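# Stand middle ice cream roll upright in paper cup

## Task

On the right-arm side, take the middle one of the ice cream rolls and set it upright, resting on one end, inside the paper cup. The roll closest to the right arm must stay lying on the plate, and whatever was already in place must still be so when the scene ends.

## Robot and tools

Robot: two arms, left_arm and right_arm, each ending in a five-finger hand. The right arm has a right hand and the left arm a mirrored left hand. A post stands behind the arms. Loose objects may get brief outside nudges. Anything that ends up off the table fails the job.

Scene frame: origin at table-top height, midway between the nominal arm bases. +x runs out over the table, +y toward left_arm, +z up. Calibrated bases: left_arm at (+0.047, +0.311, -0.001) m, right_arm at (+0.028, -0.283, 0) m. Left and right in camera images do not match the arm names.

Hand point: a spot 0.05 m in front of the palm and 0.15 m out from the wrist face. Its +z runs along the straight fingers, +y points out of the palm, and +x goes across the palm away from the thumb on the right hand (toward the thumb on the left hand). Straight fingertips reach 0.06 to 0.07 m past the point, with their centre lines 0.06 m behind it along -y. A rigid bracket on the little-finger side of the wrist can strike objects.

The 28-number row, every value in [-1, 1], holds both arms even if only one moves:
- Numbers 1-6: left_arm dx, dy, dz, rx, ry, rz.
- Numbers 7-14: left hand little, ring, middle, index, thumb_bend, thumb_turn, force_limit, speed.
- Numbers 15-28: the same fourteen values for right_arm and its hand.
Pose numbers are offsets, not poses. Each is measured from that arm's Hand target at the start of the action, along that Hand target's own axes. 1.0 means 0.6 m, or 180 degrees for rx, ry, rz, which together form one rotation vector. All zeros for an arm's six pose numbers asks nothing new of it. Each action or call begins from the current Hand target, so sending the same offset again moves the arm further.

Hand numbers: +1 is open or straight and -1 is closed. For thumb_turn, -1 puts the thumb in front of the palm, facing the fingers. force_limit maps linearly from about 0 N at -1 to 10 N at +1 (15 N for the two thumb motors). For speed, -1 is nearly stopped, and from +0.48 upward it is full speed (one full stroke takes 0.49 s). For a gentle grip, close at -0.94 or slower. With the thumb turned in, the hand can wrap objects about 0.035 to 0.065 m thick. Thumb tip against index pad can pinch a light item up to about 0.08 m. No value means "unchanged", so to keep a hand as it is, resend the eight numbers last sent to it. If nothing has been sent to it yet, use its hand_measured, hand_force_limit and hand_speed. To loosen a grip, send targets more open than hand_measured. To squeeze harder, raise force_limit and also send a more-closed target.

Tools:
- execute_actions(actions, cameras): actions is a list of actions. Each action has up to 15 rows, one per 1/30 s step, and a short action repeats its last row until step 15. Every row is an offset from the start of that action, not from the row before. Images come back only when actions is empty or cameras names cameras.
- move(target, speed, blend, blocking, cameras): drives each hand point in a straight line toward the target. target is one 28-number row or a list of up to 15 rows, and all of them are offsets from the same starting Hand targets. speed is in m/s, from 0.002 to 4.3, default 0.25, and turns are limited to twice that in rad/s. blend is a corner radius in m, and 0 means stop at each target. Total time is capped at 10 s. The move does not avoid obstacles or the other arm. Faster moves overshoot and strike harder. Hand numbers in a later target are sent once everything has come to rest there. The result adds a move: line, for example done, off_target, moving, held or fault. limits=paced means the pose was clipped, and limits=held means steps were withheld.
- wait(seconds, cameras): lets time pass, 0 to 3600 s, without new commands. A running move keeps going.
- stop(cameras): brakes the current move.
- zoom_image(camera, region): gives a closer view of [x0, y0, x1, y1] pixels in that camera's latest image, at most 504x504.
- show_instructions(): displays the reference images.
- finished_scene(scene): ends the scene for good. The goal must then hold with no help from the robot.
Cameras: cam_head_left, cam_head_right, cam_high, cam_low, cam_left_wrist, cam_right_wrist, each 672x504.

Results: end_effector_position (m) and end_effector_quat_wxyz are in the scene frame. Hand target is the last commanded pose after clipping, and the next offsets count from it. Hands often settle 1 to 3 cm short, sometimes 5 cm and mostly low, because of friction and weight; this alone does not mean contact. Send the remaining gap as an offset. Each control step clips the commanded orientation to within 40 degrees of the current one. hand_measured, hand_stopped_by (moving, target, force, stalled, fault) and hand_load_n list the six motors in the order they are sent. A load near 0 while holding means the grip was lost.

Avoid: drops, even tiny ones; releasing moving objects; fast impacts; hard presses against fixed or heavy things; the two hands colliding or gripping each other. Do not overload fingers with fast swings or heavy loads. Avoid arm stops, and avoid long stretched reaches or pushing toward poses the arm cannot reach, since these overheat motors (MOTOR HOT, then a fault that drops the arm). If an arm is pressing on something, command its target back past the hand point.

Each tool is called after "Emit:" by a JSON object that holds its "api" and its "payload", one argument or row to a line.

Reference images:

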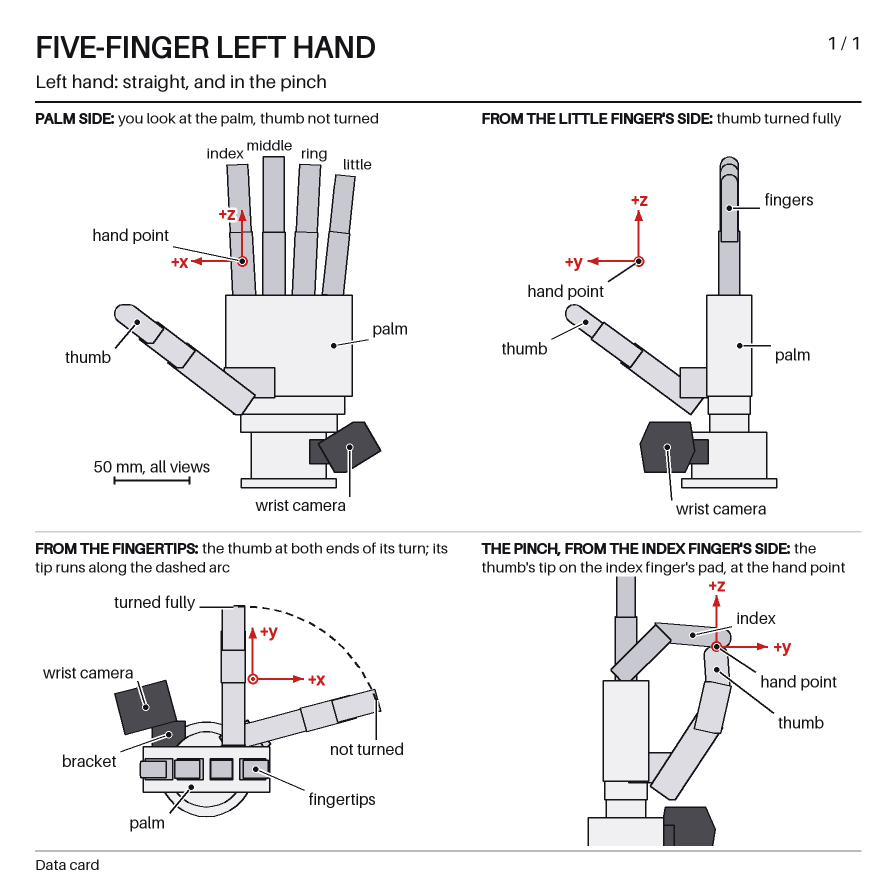

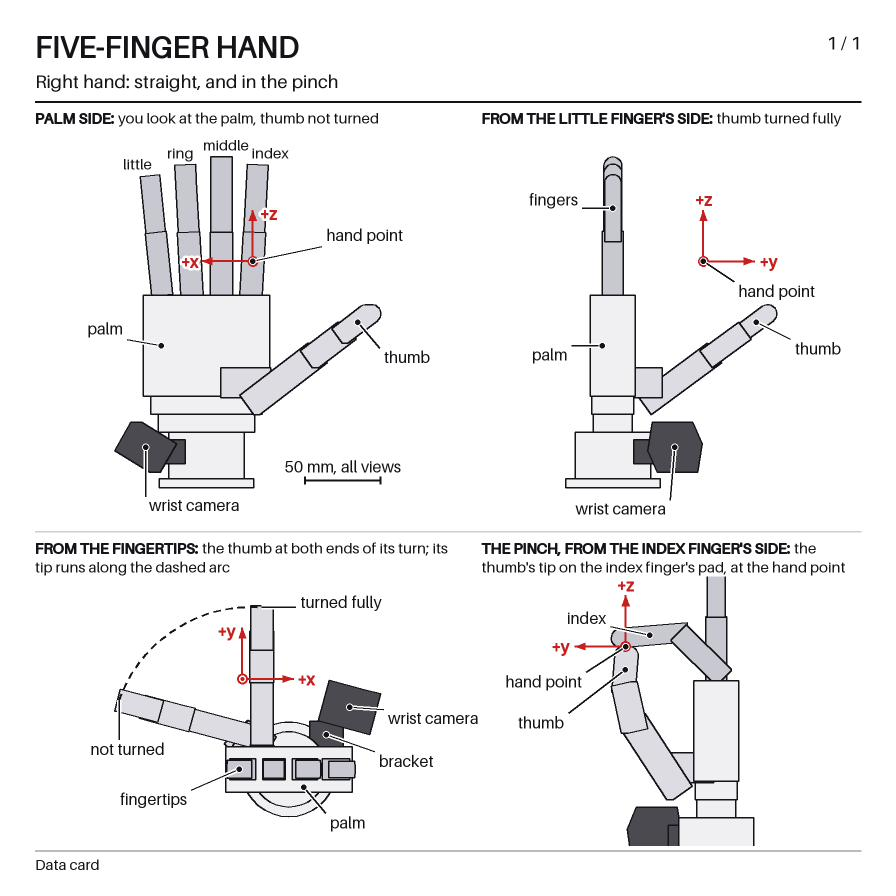

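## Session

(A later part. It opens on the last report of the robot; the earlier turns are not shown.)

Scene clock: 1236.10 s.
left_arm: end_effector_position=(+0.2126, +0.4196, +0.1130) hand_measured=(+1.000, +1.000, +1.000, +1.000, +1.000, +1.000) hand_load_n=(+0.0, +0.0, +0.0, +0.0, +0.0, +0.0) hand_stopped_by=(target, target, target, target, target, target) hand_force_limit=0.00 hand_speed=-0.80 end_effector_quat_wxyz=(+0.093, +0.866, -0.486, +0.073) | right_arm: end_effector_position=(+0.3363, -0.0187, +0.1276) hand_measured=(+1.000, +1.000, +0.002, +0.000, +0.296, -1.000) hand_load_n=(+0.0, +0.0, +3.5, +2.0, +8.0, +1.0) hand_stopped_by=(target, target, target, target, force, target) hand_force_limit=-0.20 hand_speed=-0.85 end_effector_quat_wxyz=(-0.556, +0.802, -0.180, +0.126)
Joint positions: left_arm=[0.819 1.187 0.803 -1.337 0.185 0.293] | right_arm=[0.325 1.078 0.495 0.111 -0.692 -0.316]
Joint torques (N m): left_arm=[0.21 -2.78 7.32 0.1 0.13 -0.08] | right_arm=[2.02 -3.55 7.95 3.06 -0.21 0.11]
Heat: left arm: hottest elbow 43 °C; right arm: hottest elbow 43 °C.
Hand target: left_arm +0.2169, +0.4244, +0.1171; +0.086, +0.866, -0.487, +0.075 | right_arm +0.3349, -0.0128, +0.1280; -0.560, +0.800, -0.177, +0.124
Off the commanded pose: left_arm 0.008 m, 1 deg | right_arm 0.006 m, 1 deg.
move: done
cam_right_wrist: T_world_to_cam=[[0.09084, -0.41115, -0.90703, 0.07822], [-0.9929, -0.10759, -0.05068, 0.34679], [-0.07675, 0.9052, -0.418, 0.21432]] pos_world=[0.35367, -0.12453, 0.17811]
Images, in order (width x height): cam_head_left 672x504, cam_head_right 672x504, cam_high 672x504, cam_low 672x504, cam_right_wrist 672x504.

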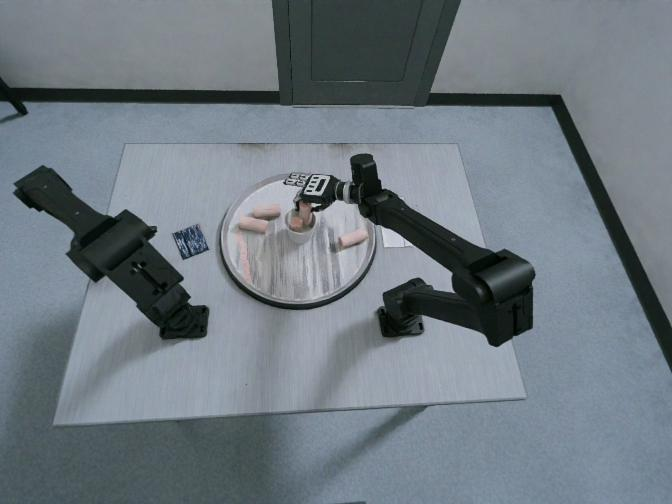

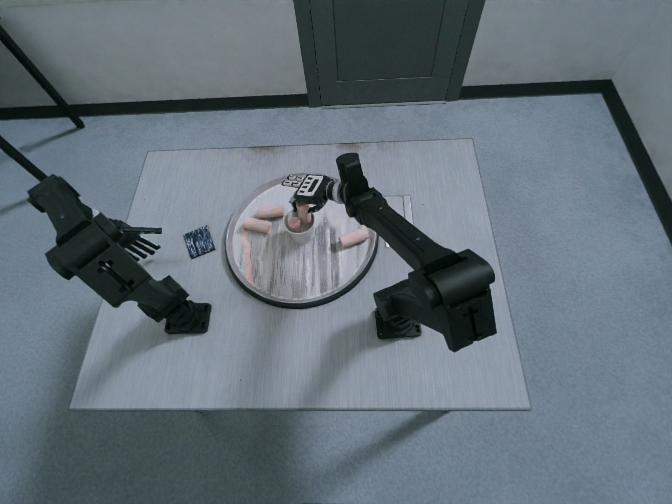

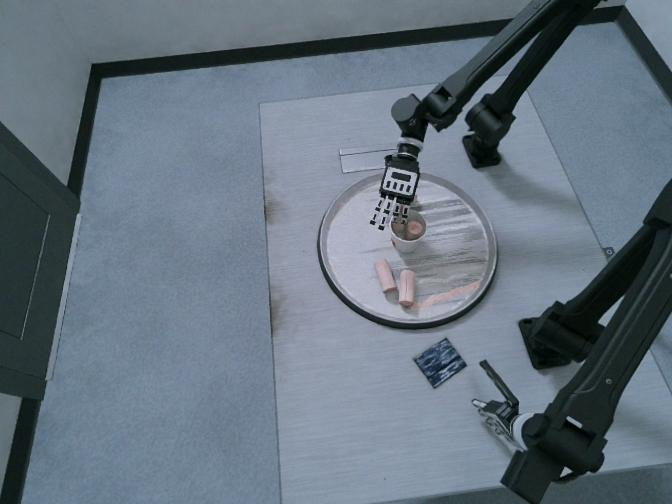

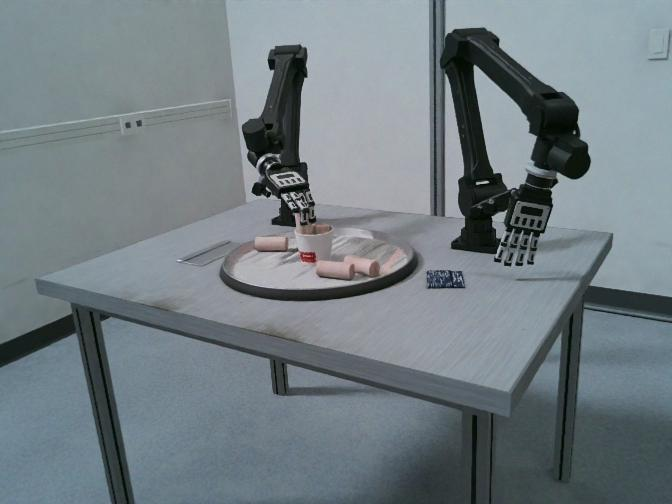

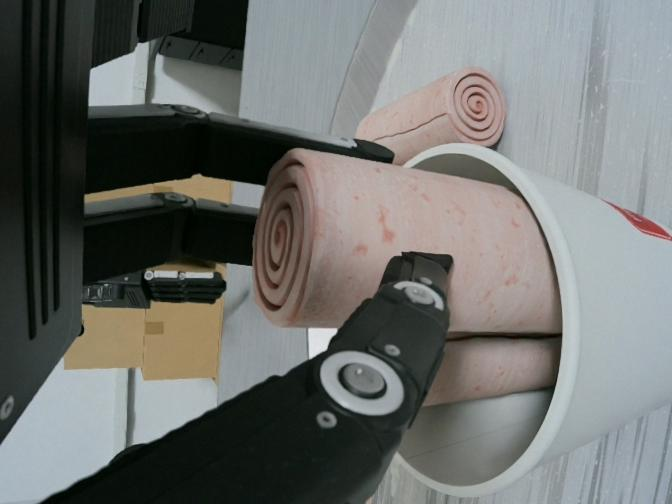

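Emit:
{"api": "move", "payload": {
  "target": [
    [0,0,0,0,0,0,1,1,1,1,1,1,0,-0.8,-0.0032,0.031,0.0122,0,0,0,1,1,0.0,0.0,0.0,-1,-0.2,-0.85]
  ],
  "speed": [0.02],
  "cameras": ["cam_right_wrist","cam_low","cam_high","cam_head_right","cam_head_left"]
}}

Emit:
{"api": "zoom_image", "payload": {
  "camera": "cam_high",
  "region": [380, 195, 435, 250]
}}

Emit:
{"api": "zoom_image", "payload": {
  "camera": "cam_head_right",
  "region": [275, 175, 325, 235]
}}

Emit:
{"api": "zoom_image", "payload": {
  "camera": "cam_head_left",
  "region": [275, 180, 325, 240]
}}

Emit:
{"api": "zoom_image", "payload": {
  "camera": "cam_low",
  "region": [280, 180, 350, 270]
}}

Scene clock: 1248.87 s.
left_arm: end_effector_position=(+0.2126, +0.4196, +0.1130) hand_measured=(+1.000, +1.000, +1.000, +1.000, +1.000, +1.000) hand_load_n=(+0.0, +0.0, +0.0, +0.0, +0.0, +0.0) hand_stopped_by=(target, target, target, target, target, target) hand_force_limit=0.00 hand_speed=-0.80 end_effector_quat_wxyz=(+0.093, +0.866, -0.486, +0.073) | right_arm: end_effector_position=(+0.3349, -0.0173, +0.1077) hand_measured=(+1.000, +1.000, +0.002, +0.000, +0.296, -1.000) hand_load_n=(+0.0, +0.0, +4.0, +2.0, +8.0, +0.5) hand_stopped_by=(target, target, target, target, force, target) hand_force_limit=-0.20 hand_speed=-0.85 end_effector_quat_wxyz=(-0.556, +0.802, -0.181, +0.125)
Joint positions: left_arm=[0.819 1.187 0.803 -1.337 0.185 0.293] | right_arm=[0.331 1.126 0.46 0.195 -0.687 -0.312]
Joint torques (N m): left_arm=[0.38 -2.84 7.39 0.13 0.12 -0.09] | right_arm=[2.02 -3.72 7.58 3.04 -0.2 0.11]
Heat: left arm: hottest elbow 43 °C; right arm: hottest elbow 42 °C.
Hand target: left_arm +0.2169, +0.4244, +0.1171; +0.086, +0.866, -0.487, +0.075 | right_arm +0.3334, -0.0116, +0.1081; -0.560, +0.800, -0.177, +0.123
Off the commanded pose: left_arm 0.008 m, 1 deg | right_arm 0.006 m, 1 deg.
move: done
cam_right_wrist: T_world_to_cam=[[0.09028, -0.41091, -0.90719, 0.06108], [-0.99295, -0.10742, -0.05016, 0.34458], [-0.07684, 0.90533, -0.41771, 0.20472]] pos_world=[0.35237, -0.12323, 0.15821]
Images, in order (width x height): cam_head_left 672x504, cam_head_right 672x504, cam_high 672x504, cam_low 672x504, cam_right_wrist 672x504.

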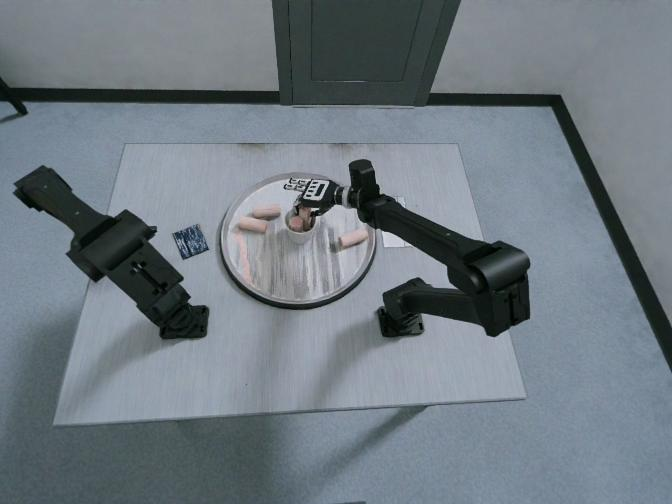

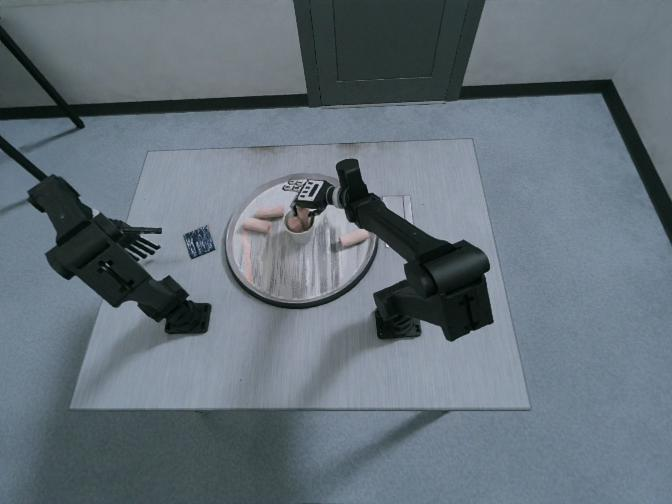

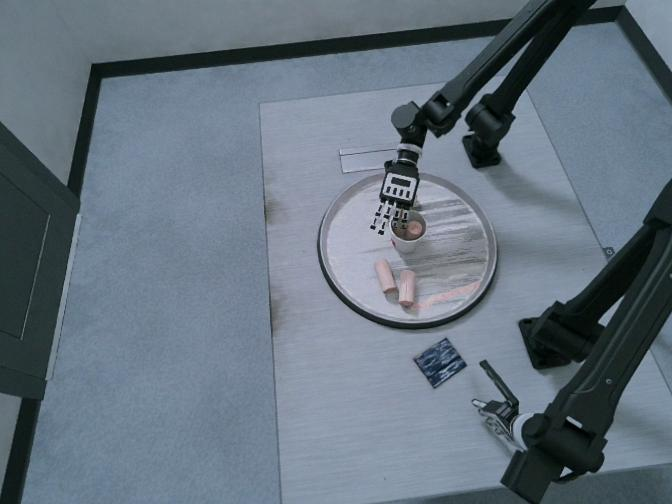

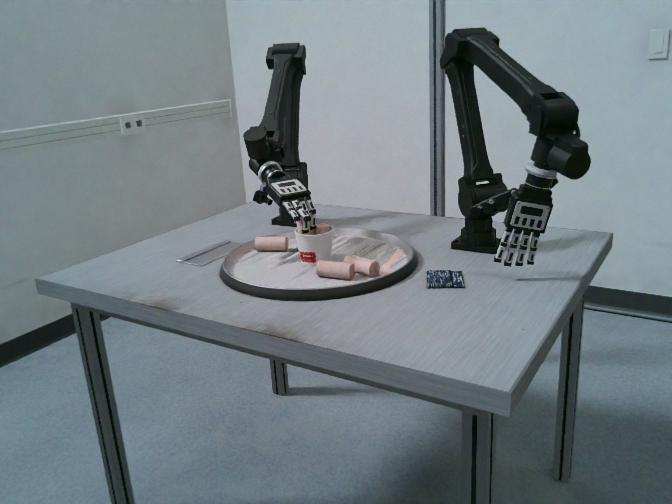

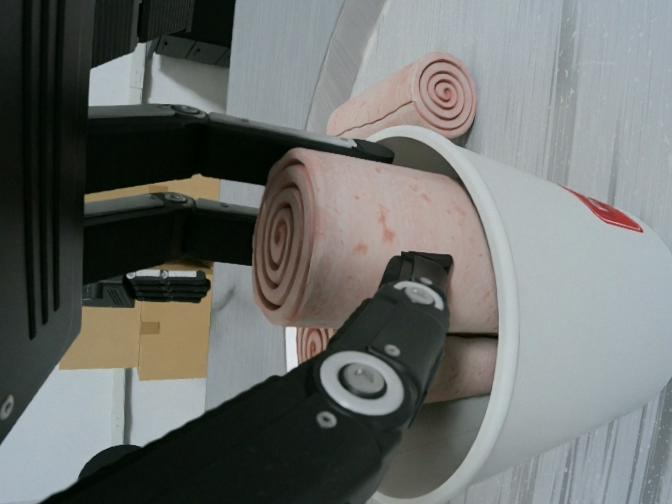

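Scaled by 9.164 from the camera's image (finer frame: 960x720).

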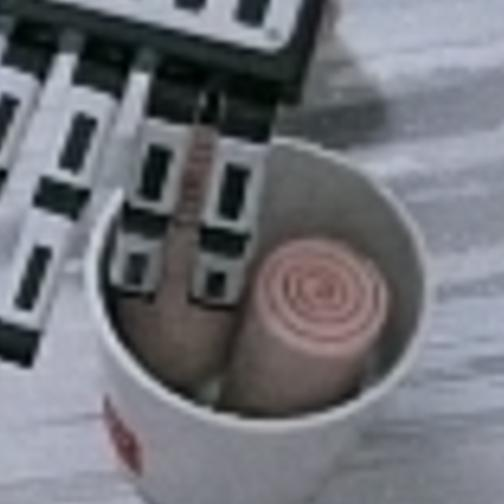

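Scaled by 8.400 from the camera's image (finer frame: 960x720).

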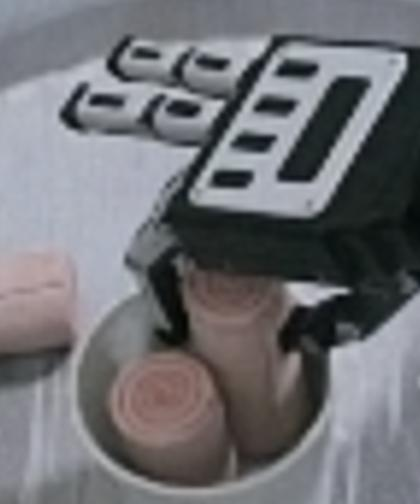

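Scaled by 8.400 from the camera's image (finer frame: 960x720).

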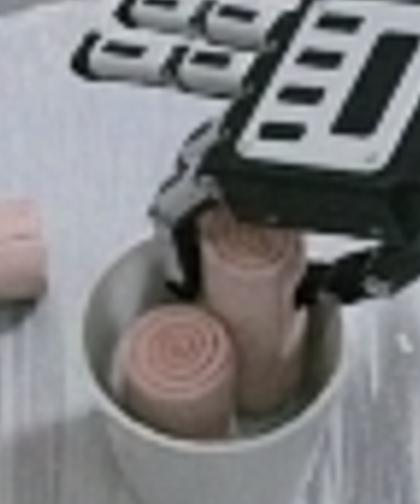

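Scaled by 5.600 from the camera's image (finer frame: 960x720).

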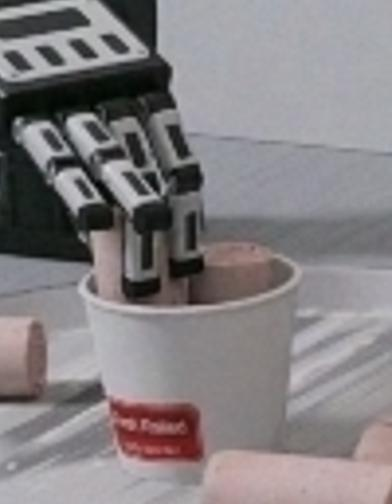

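Emit:
{"api": "move", "payload": {
  "target": [
    [0,0,0,0,0,0,1,1,1,1,1,1,0,-0.8,-0.0017,0.0132,0.0053,0,0,0,1,1,0.0,0.0,0.0,-1,-0.2,-0.85]
  ],
  "speed": [0.015],
  "cameras": ["cam_right_wrist","cam_low","cam_high","cam_head_right","cam_head_left"]
}}

Emit:
{"api": "zoom_image", "payload": {
  "camera": "cam_high",
  "region": [380, 195, 435, 250]
}}

Emit:
{"api": "zoom_image", "payload": {
  "camera": "cam_head_right",
  "region": [275, 175, 325, 235]
}}

Emit:
{"api": "zoom_image", "payload": {
  "camera": "cam_head_left",
  "region": [275, 180, 325, 240]
}}

Emit:
{"api": "zoom_image", "payload": {
  "camera": "cam_low",
  "region": [280, 180, 350, 270]
}}

Scene clock: 1264.00 s.
left_arm: end_effector_position=(+0.2126, +0.4196, +0.1130) hand_measured=(+1.000, +1.000, +1.000, +1.000, +1.000, +1.000) hand_load_n=(+0.0, +0.0, +0.0, +0.0, +0.0, +0.0) hand_stopped_by=(target, target, target, target, target, target) hand_force_limit=0.00 hand_speed=-0.80 end_effector_quat_wxyz=(+0.093, +0.866, -0.486, +0.073) | right_arm: end_effector_position=(+0.3348, -0.0165, +0.1001) hand_measured=(+1.000, +1.000, +0.002, +0.000, +0.296, -1.000) hand_load_n=(+0.0, -0.5, +4.0, +2.0, +8.0, +0.5) hand_stopped_by=(target, target, target, target, force, target) hand_force_limit=-0.20 hand_speed=-0.85 end_effector_quat_wxyz=(-0.556, +0.801, -0.180, +0.126)
Joint positions: left_arm=[0.819 1.187 0.803 -1.337 0.185 0.293] | right_arm=[0.334 1.147 0.447 0.233 -0.684 -0.31]
Joint torques (N m): left_arm=[0.32 -2.96 7.36 0.14 0.13 -0.09] | right_arm=[2.02 -3.72 7.32 3.04 -0.2 0.11]
Heat: left arm: hottest elbow 43 °C; right arm: hottest elbow 41 °C.
Hand target: left_arm +0.2169, +0.4244, +0.1171; +0.086, +0.866, -0.487, +0.075 | right_arm +0.3327, -0.0109, +0.0995; -0.560, +0.800, -0.177, +0.124
Off the commanded pose: left_arm 0.008 m, 1 deg | right_arm 0.006 m, 1 deg.
move: done
cam_right_wrist: T_world_to_cam=[[0.09233, -0.41013, -0.90734, 0.05384], [-0.99286, -0.10698, -0.05268, 0.34438], [-0.07546, 0.90573, -0.41708, 0.20023]] pos_world=[0.35206, -0.12243, 0.1505]
Images, in order (width x height): cam_head_left 672x504, cam_head_right 672x504, cam_high 672x504, cam_low 672x504, cam_right_wrist 672x504.

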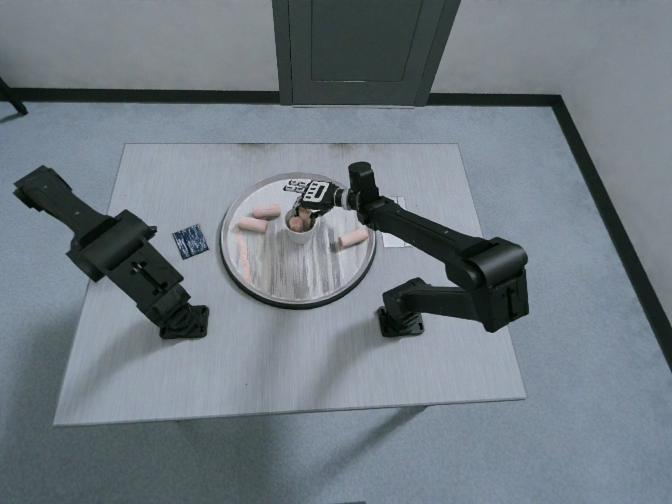

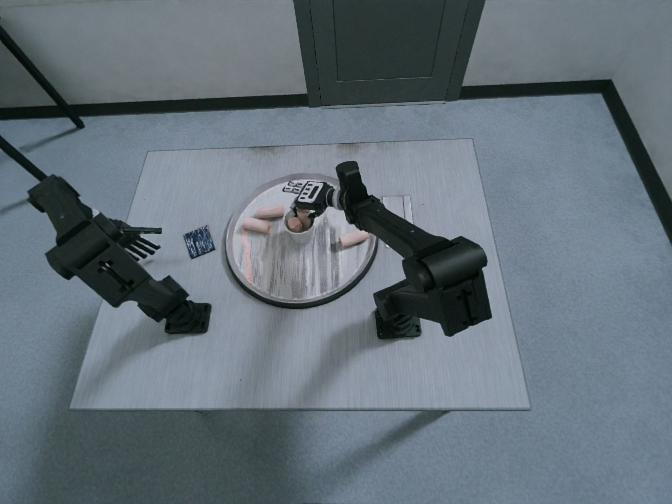

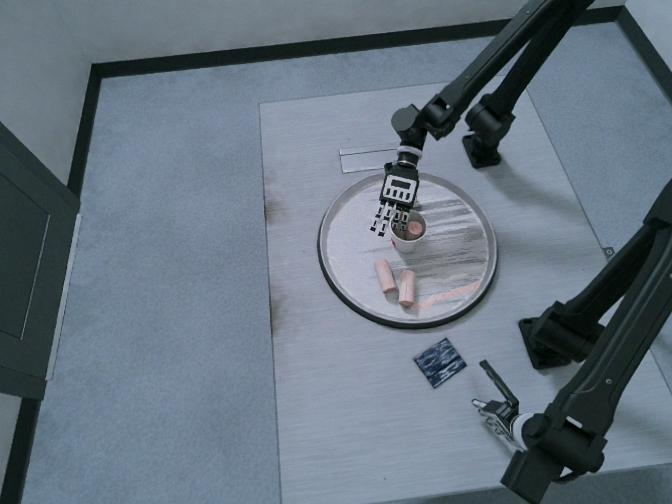

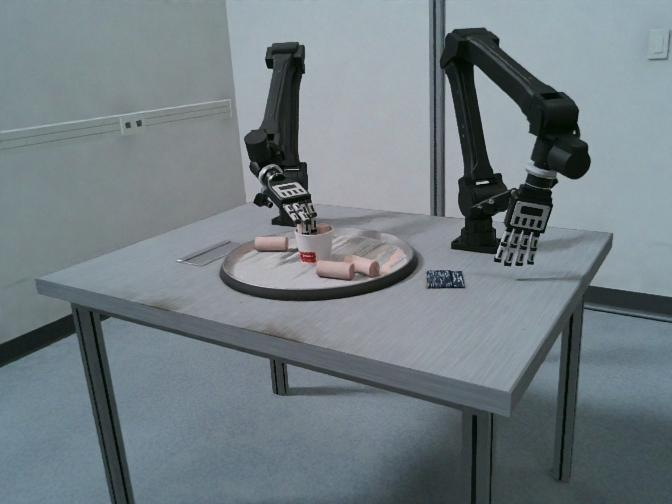

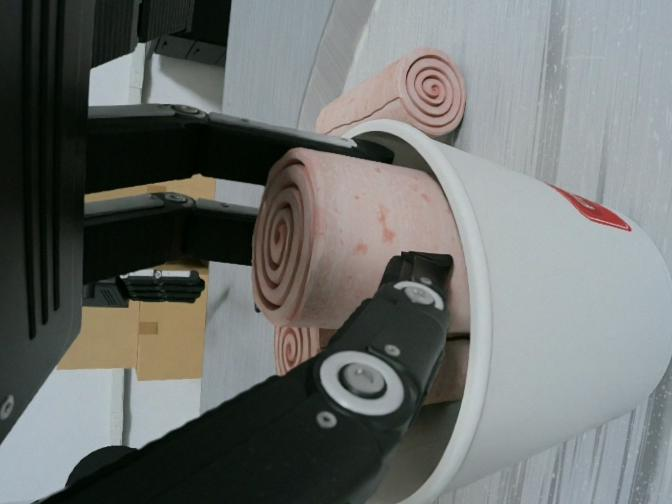

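Scaled by 9.164 from the camera's image (finer frame: 960x720).

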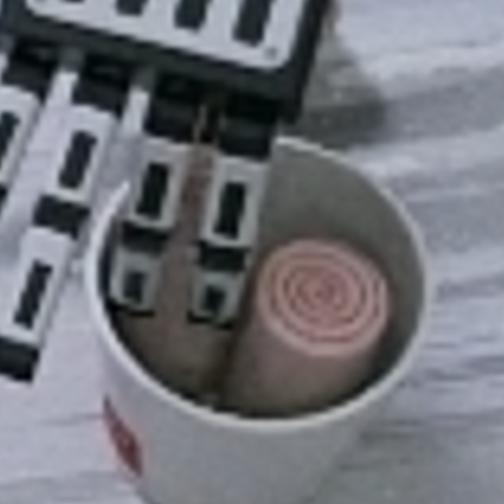

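Scaled by 8.400 from the camera's image (finer frame: 960x720).

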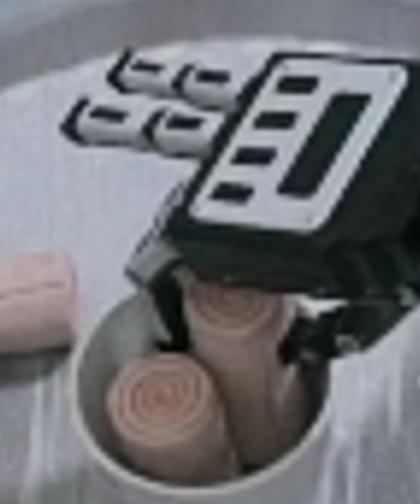

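Scaled by 8.400 from the camera's image (finer frame: 960x720).

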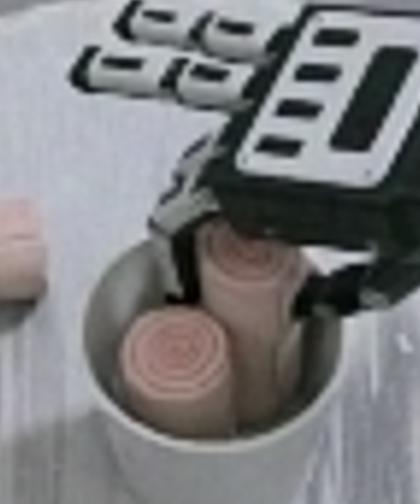

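Scaled by 5.600 from the camera's image (finer frame: 960x720).

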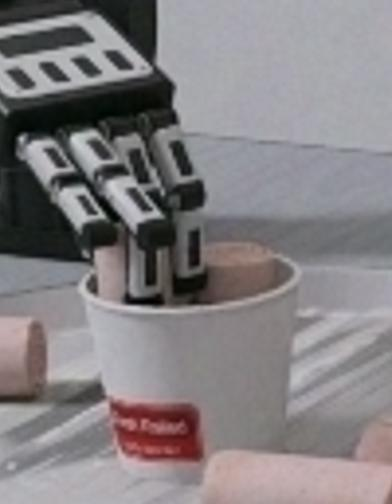

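Emit:
{"api": "zoom_image", "payload": {
  "camera": "cam_right_wrist",
  "region": [240, 100, 560, 420]
}}

Emit:
{"api": "zoom_image", "payload": {
  "camera": "cam_head_right",
  "region": [285, 190, 335, 230]
}}

Scaled by 1.575 from the camera's image (finer frame: 960x720).

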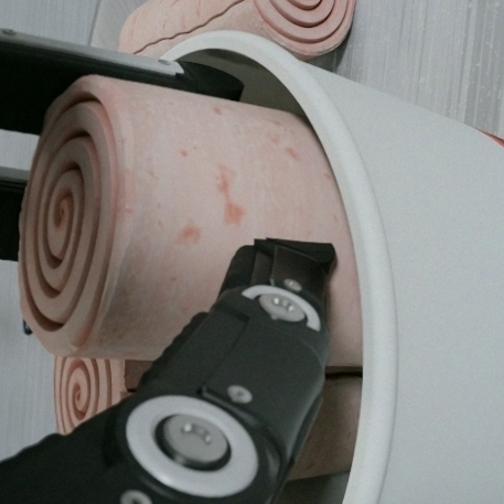

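Scaled by 10.080 from the camera's image (finer frame: 960x720).

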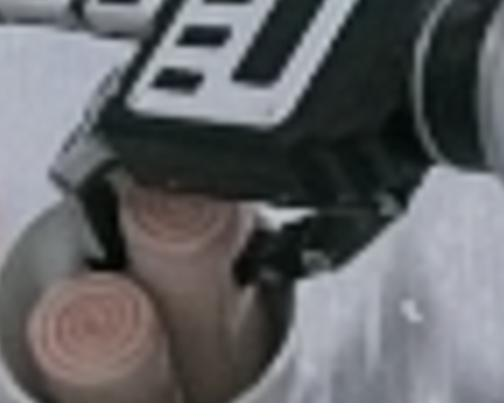

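Emit:
{"api": "move", "payload": {
  "target": [
    [0,0,0,0,0,0,1,1,1,1,1,1,0,-0.8,0,0.0055,0.002,0,0,0,1,1,0.0,0.0,0.0,-1,-0.2,-0.85]
  ],
  "speed": [0.01],
  "cameras": ["cam_right_wrist","cam_head_right"]
}}

Emit:
{"api": "zoom_image", "payload": {
  "camera": "cam_right_wrist",
  "region": [240, 100, 560, 420]
}}

Scene clock: 1275.83 s.
left_arm: end_effector_position=(+0.2126, +0.4196, +0.1130) hand_measured=(+1.000, +1.000, +1.000, +1.000, +1.000, +1.000) hand_load_n=(+0.0, +0.0, +0.0, +0.0, +0.0, +0.0) hand_stopped_by=(target, target, target, target, target, target) hand_force_limit=0.00 hand_speed=-0.80 end_effector_quat_wxyz=(+0.093, +0.866, -0.486, +0.073) | right_arm: end_effector_position=(+0.3349, -0.0162, +0.0971) hand_measured=(+1.000, +1.000, +0.002, +0.000, +0.296, -1.000) hand_load_n=(+0.0, +0.0, +3.5, +2.0, +8.0, +0.5) hand_stopped_by=(target, target, target, target, force, target) hand_force_limit=-0.20 hand_speed=-0.85 end_effector_quat_wxyz=(-0.557, +0.801, -0.180, +0.127)
Joint positions: left_arm=[0.819 1.187 0.803 -1.337 0.185 0.293] | right_arm=[0.334 1.156 0.442 0.249 -0.684 -0.31]
Joint torques (N m): left_arm=[0.15 -2.9 7.38 0.09 0.13 -0.08] | right_arm=[2.08 -3.78 7.2 3.02 -0.2 0.11]
Heat: left arm: hottest elbow 43 °C; right arm: hottest elbow 41 °C.
Hand target: left_arm +0.2169, +0.4244, +0.1171; +0.086, +0.866, -0.487, +0.075 | right_arm +0.3326, -0.0108, +0.0960; -0.560, +0.800, -0.177, +0.124
Off the commanded pose: left_arm 0.008 m, 1 deg | right_arm 0.006 m, 1 deg.
move: done
cam_right_wrist: T_world_to_cam=[[0.09346, -0.40942, -0.90755, 0.05083], [-0.99277, -0.10724, -0.05386, 0.34434], [-0.07527, 0.90602, -0.41648, 0.19864]] pos_world=[0.35206, -0.12224, 0.1474]
Images, in order (width x height): cam_head_right 672x504, cam_right_wrist 672x504.

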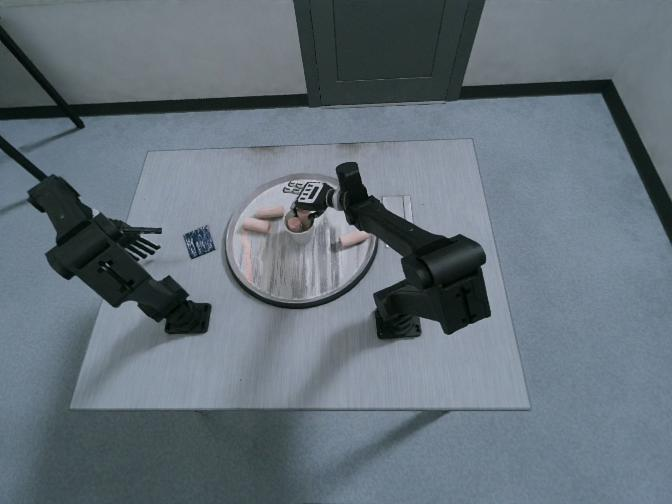

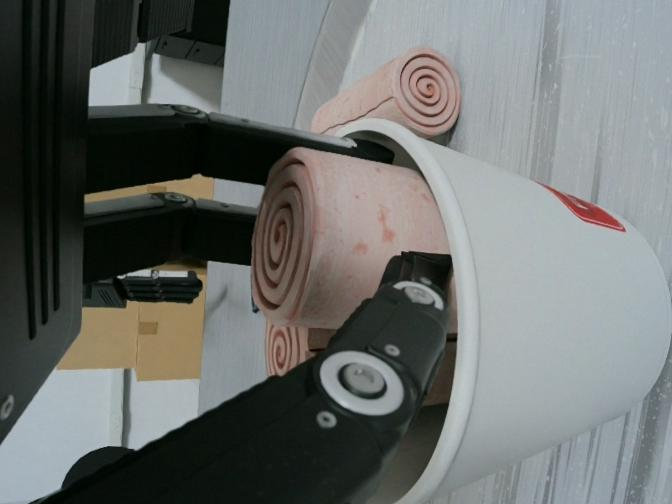

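Scaled by 1.575 from the camera's image (finer frame: 960x720).

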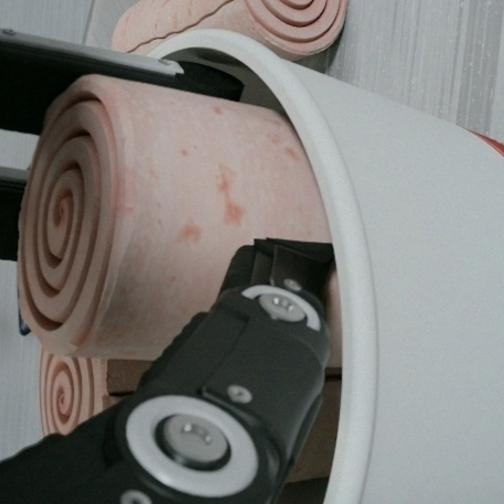

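Emit:
{"api": "move", "payload": {
  "target": [
    [0,0,0,0,0,0,1,1,1,1,1,1,0,-0.8,0,0,0,0,0,0,1,1,0.06,0.06,0.0,-1,-0.2,-0.92]
  ],
  "speed": [0.01],
  "cameras": ["cam_right_wrist","cam_head_right","cam_high","cam_low"]
}}

Emit:
{"api": "zoom_image", "payload": {
  "camera": "cam_right_wrist",
  "region": [240, 100, 560, 420]
}}

Emit:
{"api": "zoom_image", "payload": {
  "camera": "cam_high",
  "region": [380, 195, 435, 250]
}}

Emit:
{"api": "zoom_image", "payload": {
  "camera": "cam_low",
  "region": [280, 180, 350, 270]
}}

Scene clock: 1312.03 s.
left_arm: end_effector_position=(+0.2126, +0.4196, +0.1130) hand_measured=(+1.000, +1.000, +1.000, +1.000, +1.000, +1.000) hand_load_n=(+0.0, +0.0, +0.0, +0.0, +0.0, +0.0) hand_stopped_by=(target, target, target, target, target, target) hand_force_limit=0.00 hand_speed=-0.80 end_effector_quat_wxyz=(+0.093, +0.866, -0.486, +0.073) | right_arm: end_effector_position=(+0.3349, -0.0162, +0.0971) hand_measured=(+1.000, +1.000, +0.060, +0.060, +0.296, -1.000) hand_load_n=(+0.0, +0.0, +2.0, +1.0, +4.5, +0.5) hand_stopped_by=(target, target, target, target, force, target) hand_force_limit=-0.20 hand_speed=-0.92 end_effector_quat_wxyz=(-0.557, +0.801, -0.180, +0.127)
Joint positions: left_arm=[0.819 1.187 0.803 -1.337 0.185 0.293] | right_arm=[0.334 1.156 0.442 0.249 -0.684 -0.31]
Joint torques (N m): left_arm=[0.21 -2.78 7.39 0.14 0.13 -0.08] | right_arm=[2.02 -3.78 7.23 3.03 -0.2 0.11]
Heat: left arm: hottest elbow 43 °C; right arm: hottest elbow 41 °C.
Hand target: left_arm +0.2169, +0.4244, +0.1171; +0.086, +0.866, -0.487, +0.075 | right_arm +0.3326, -0.0108, +0.0960; -0.560, +0.800, -0.177, +0.124
Off the commanded pose: left_arm 0.008 m, 1 deg | right_arm 0.006 m, 1 deg.
move: done
cam_right_wrist: T_world_to_cam=[[0.09346, -0.40942, -0.90755, 0.05083], [-0.99277, -0.10724, -0.05386, 0.34434], [-0.07527, 0.90602, -0.41648, 0.19864]] pos_world=[0.35206, -0.12224, 0.1474]
Images, in order (width x height): cam_head_right 672x504, cam_high 672x504, cam_low 672x504, cam_right_wrist 672x504.

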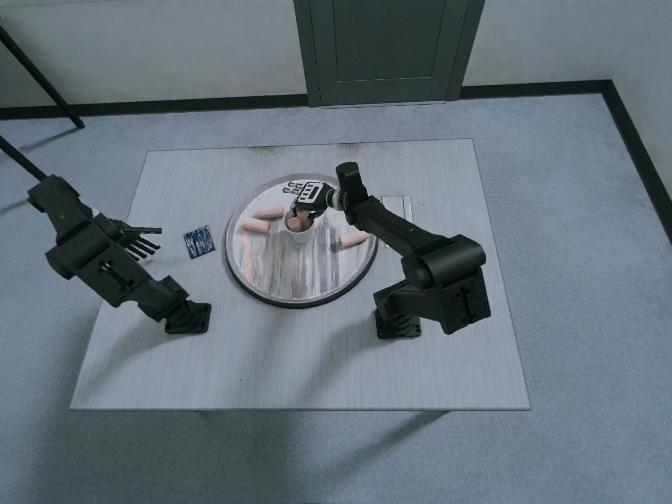

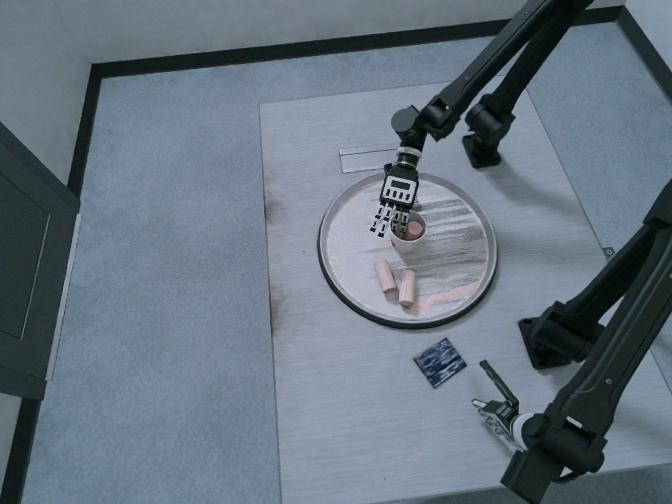

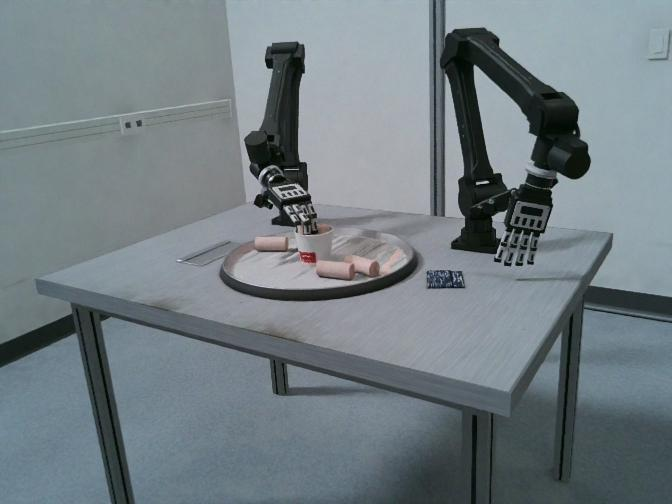

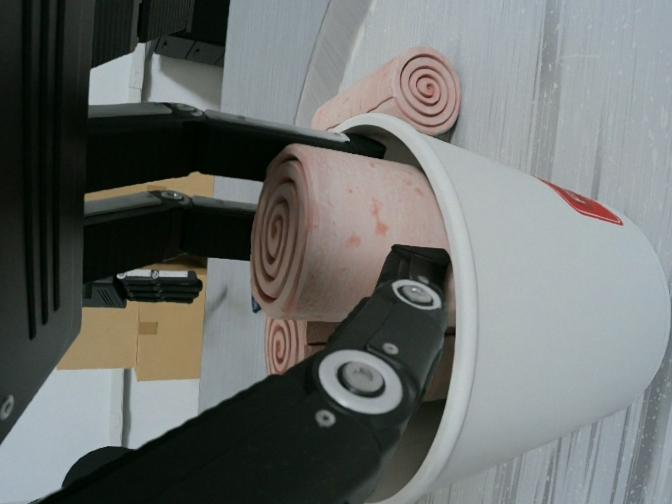

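Scaled by 1.575 from the camera's image (finer frame: 960x720).

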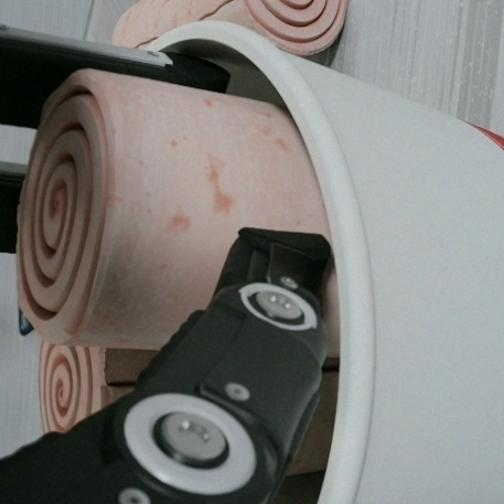

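Scaled by 9.164 from the camera's image (finer frame: 960x720).

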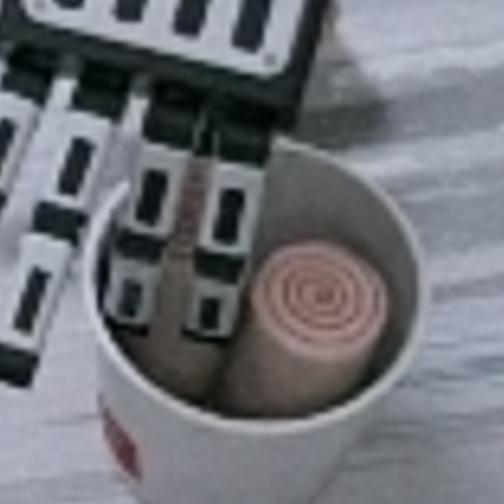

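Scaled by 5.600 from the camera's image (finer frame: 960x720).

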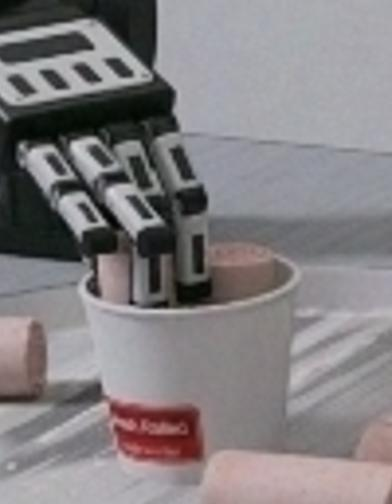

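Emit:
{"api": "move", "payload": {
  "target": [
    [0,0,0,0,0,0,1,1,1,1,1,1,0,-0.8,0,0,0,0,0,0,1,1,0.11,0.11,0.0,-1,-0.2,-0.92]
  ],
  "speed": [0.01],
  "cameras": ["cam_right_wrist","cam_head_right","cam_high","cam_low"]
}}

Emit:
{"api": "zoom_image", "payload": {
  "camera": "cam_high",
  "region": [380, 195, 435, 250]
}}

Emit:
{"api": "zoom_image", "payload": {
  "camera": "cam_low",
  "region": [280, 180, 350, 270]
}}

Scene clock: 1320.77 s.
left_arm: end_effector_position=(+0.2126, +0.4196, +0.1130) hand_measured=(+1.000, +1.000, +1.000, +1.000, +1.000, +1.000) hand_load_n=(+0.0, +0.0, +0.0, +0.0, +0.0, +0.0) hand_stopped_by=(target, target, target, target, target, target) hand_force_limit=0.00 hand_speed=-0.80 end_effector_quat_wxyz=(+0.093, +0.866, -0.486, +0.073) | right_arm: end_effector_position=(+0.3349, -0.0162, +0.0971) hand_measured=(+1.000, +1.000, +0.110, +0.110, +0.294, -1.000) hand_load_n=(+0.0, +0.0, +0.5, +0.5, +2.5, +0.5) hand_stopped_by=(target, target, target, target, force, target) hand_force_limit=-0.20 hand_speed=-0.92 end_effector_quat_wxyz=(-0.557, +0.801, -0.180, +0.127)
Joint positions: left_arm=[0.819 1.187 0.803 -1.337 0.185 0.293] | right_arm=[0.334 1.156 0.442 0.249 -0.684 -0.31]
Joint torques (N m): left_arm=[0.21 -2.9 7.38 0.13 0.13 -0.08] | right_arm=[2.02 -3.72 7.21 3 -0.2 0.11]
Heat: left arm: hottest elbow 43 °C; right arm: hottest elbow 41 °C.
Hand target: left_arm +0.2169, +0.4244, +0.1171; +0.086, +0.866, -0.487, +0.075 | right_arm +0.3325, -0.0108, +0.0960; -0.560, +0.800, -0.177, +0.124
Off the commanded pose: left_arm 0.008 m, 1 deg | right_arm 0.006 m, 1 deg.
move: done
cam_right_wrist: T_world_to_cam=[[0.09346, -0.40942, -0.90755, 0.05083], [-0.99277, -0.10724, -0.05386, 0.34434], [-0.07527, 0.90602, -0.41648, 0.19864]] pos_world=[0.35206, -0.12224, 0.1474]
Images, in order (width x height): cam_head_right 672x504, cam_high 672x504, cam_low 672x504, cam_right_wrist 672x504.

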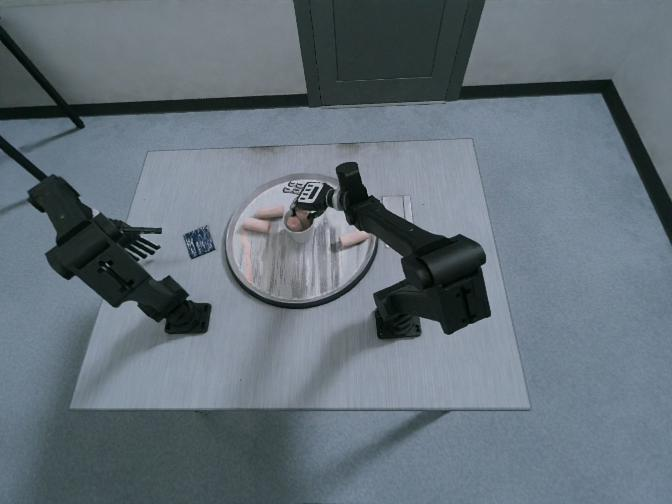

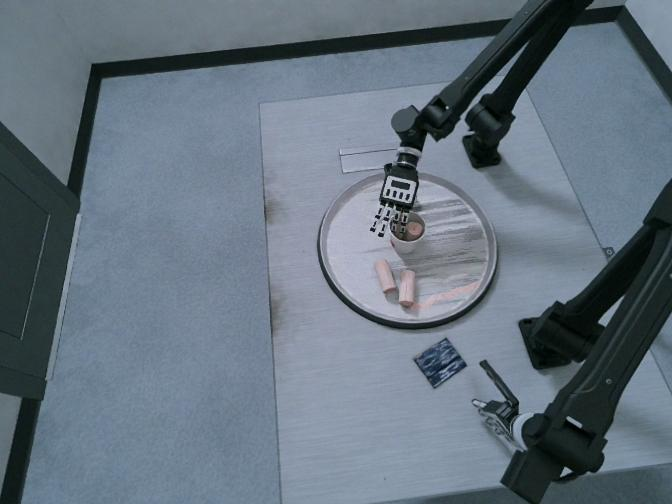

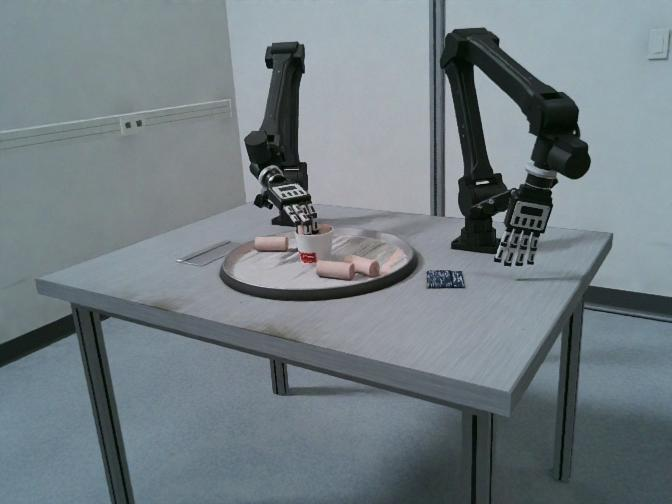

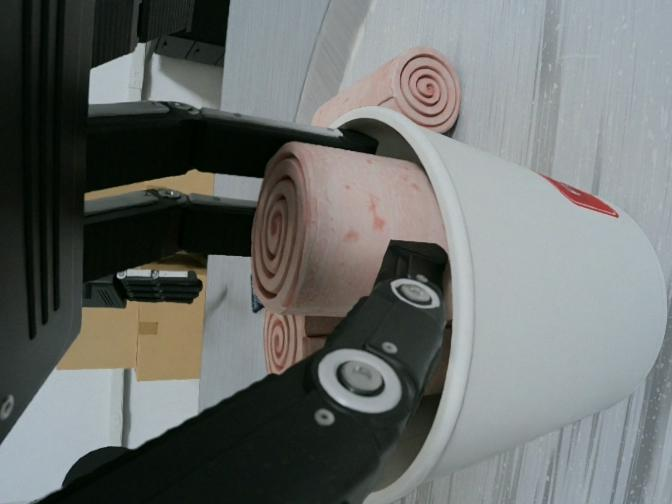

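Scaled by 9.164 from the camera's image (finer frame: 960x720).

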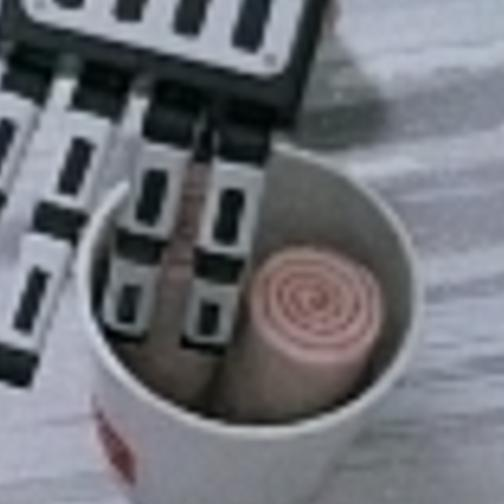

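Scaled by 5.600 from the camera's image (finer frame: 960x720).

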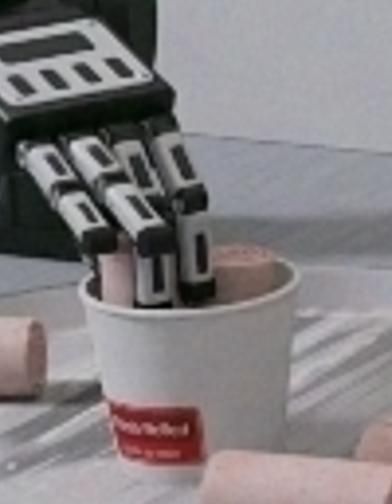

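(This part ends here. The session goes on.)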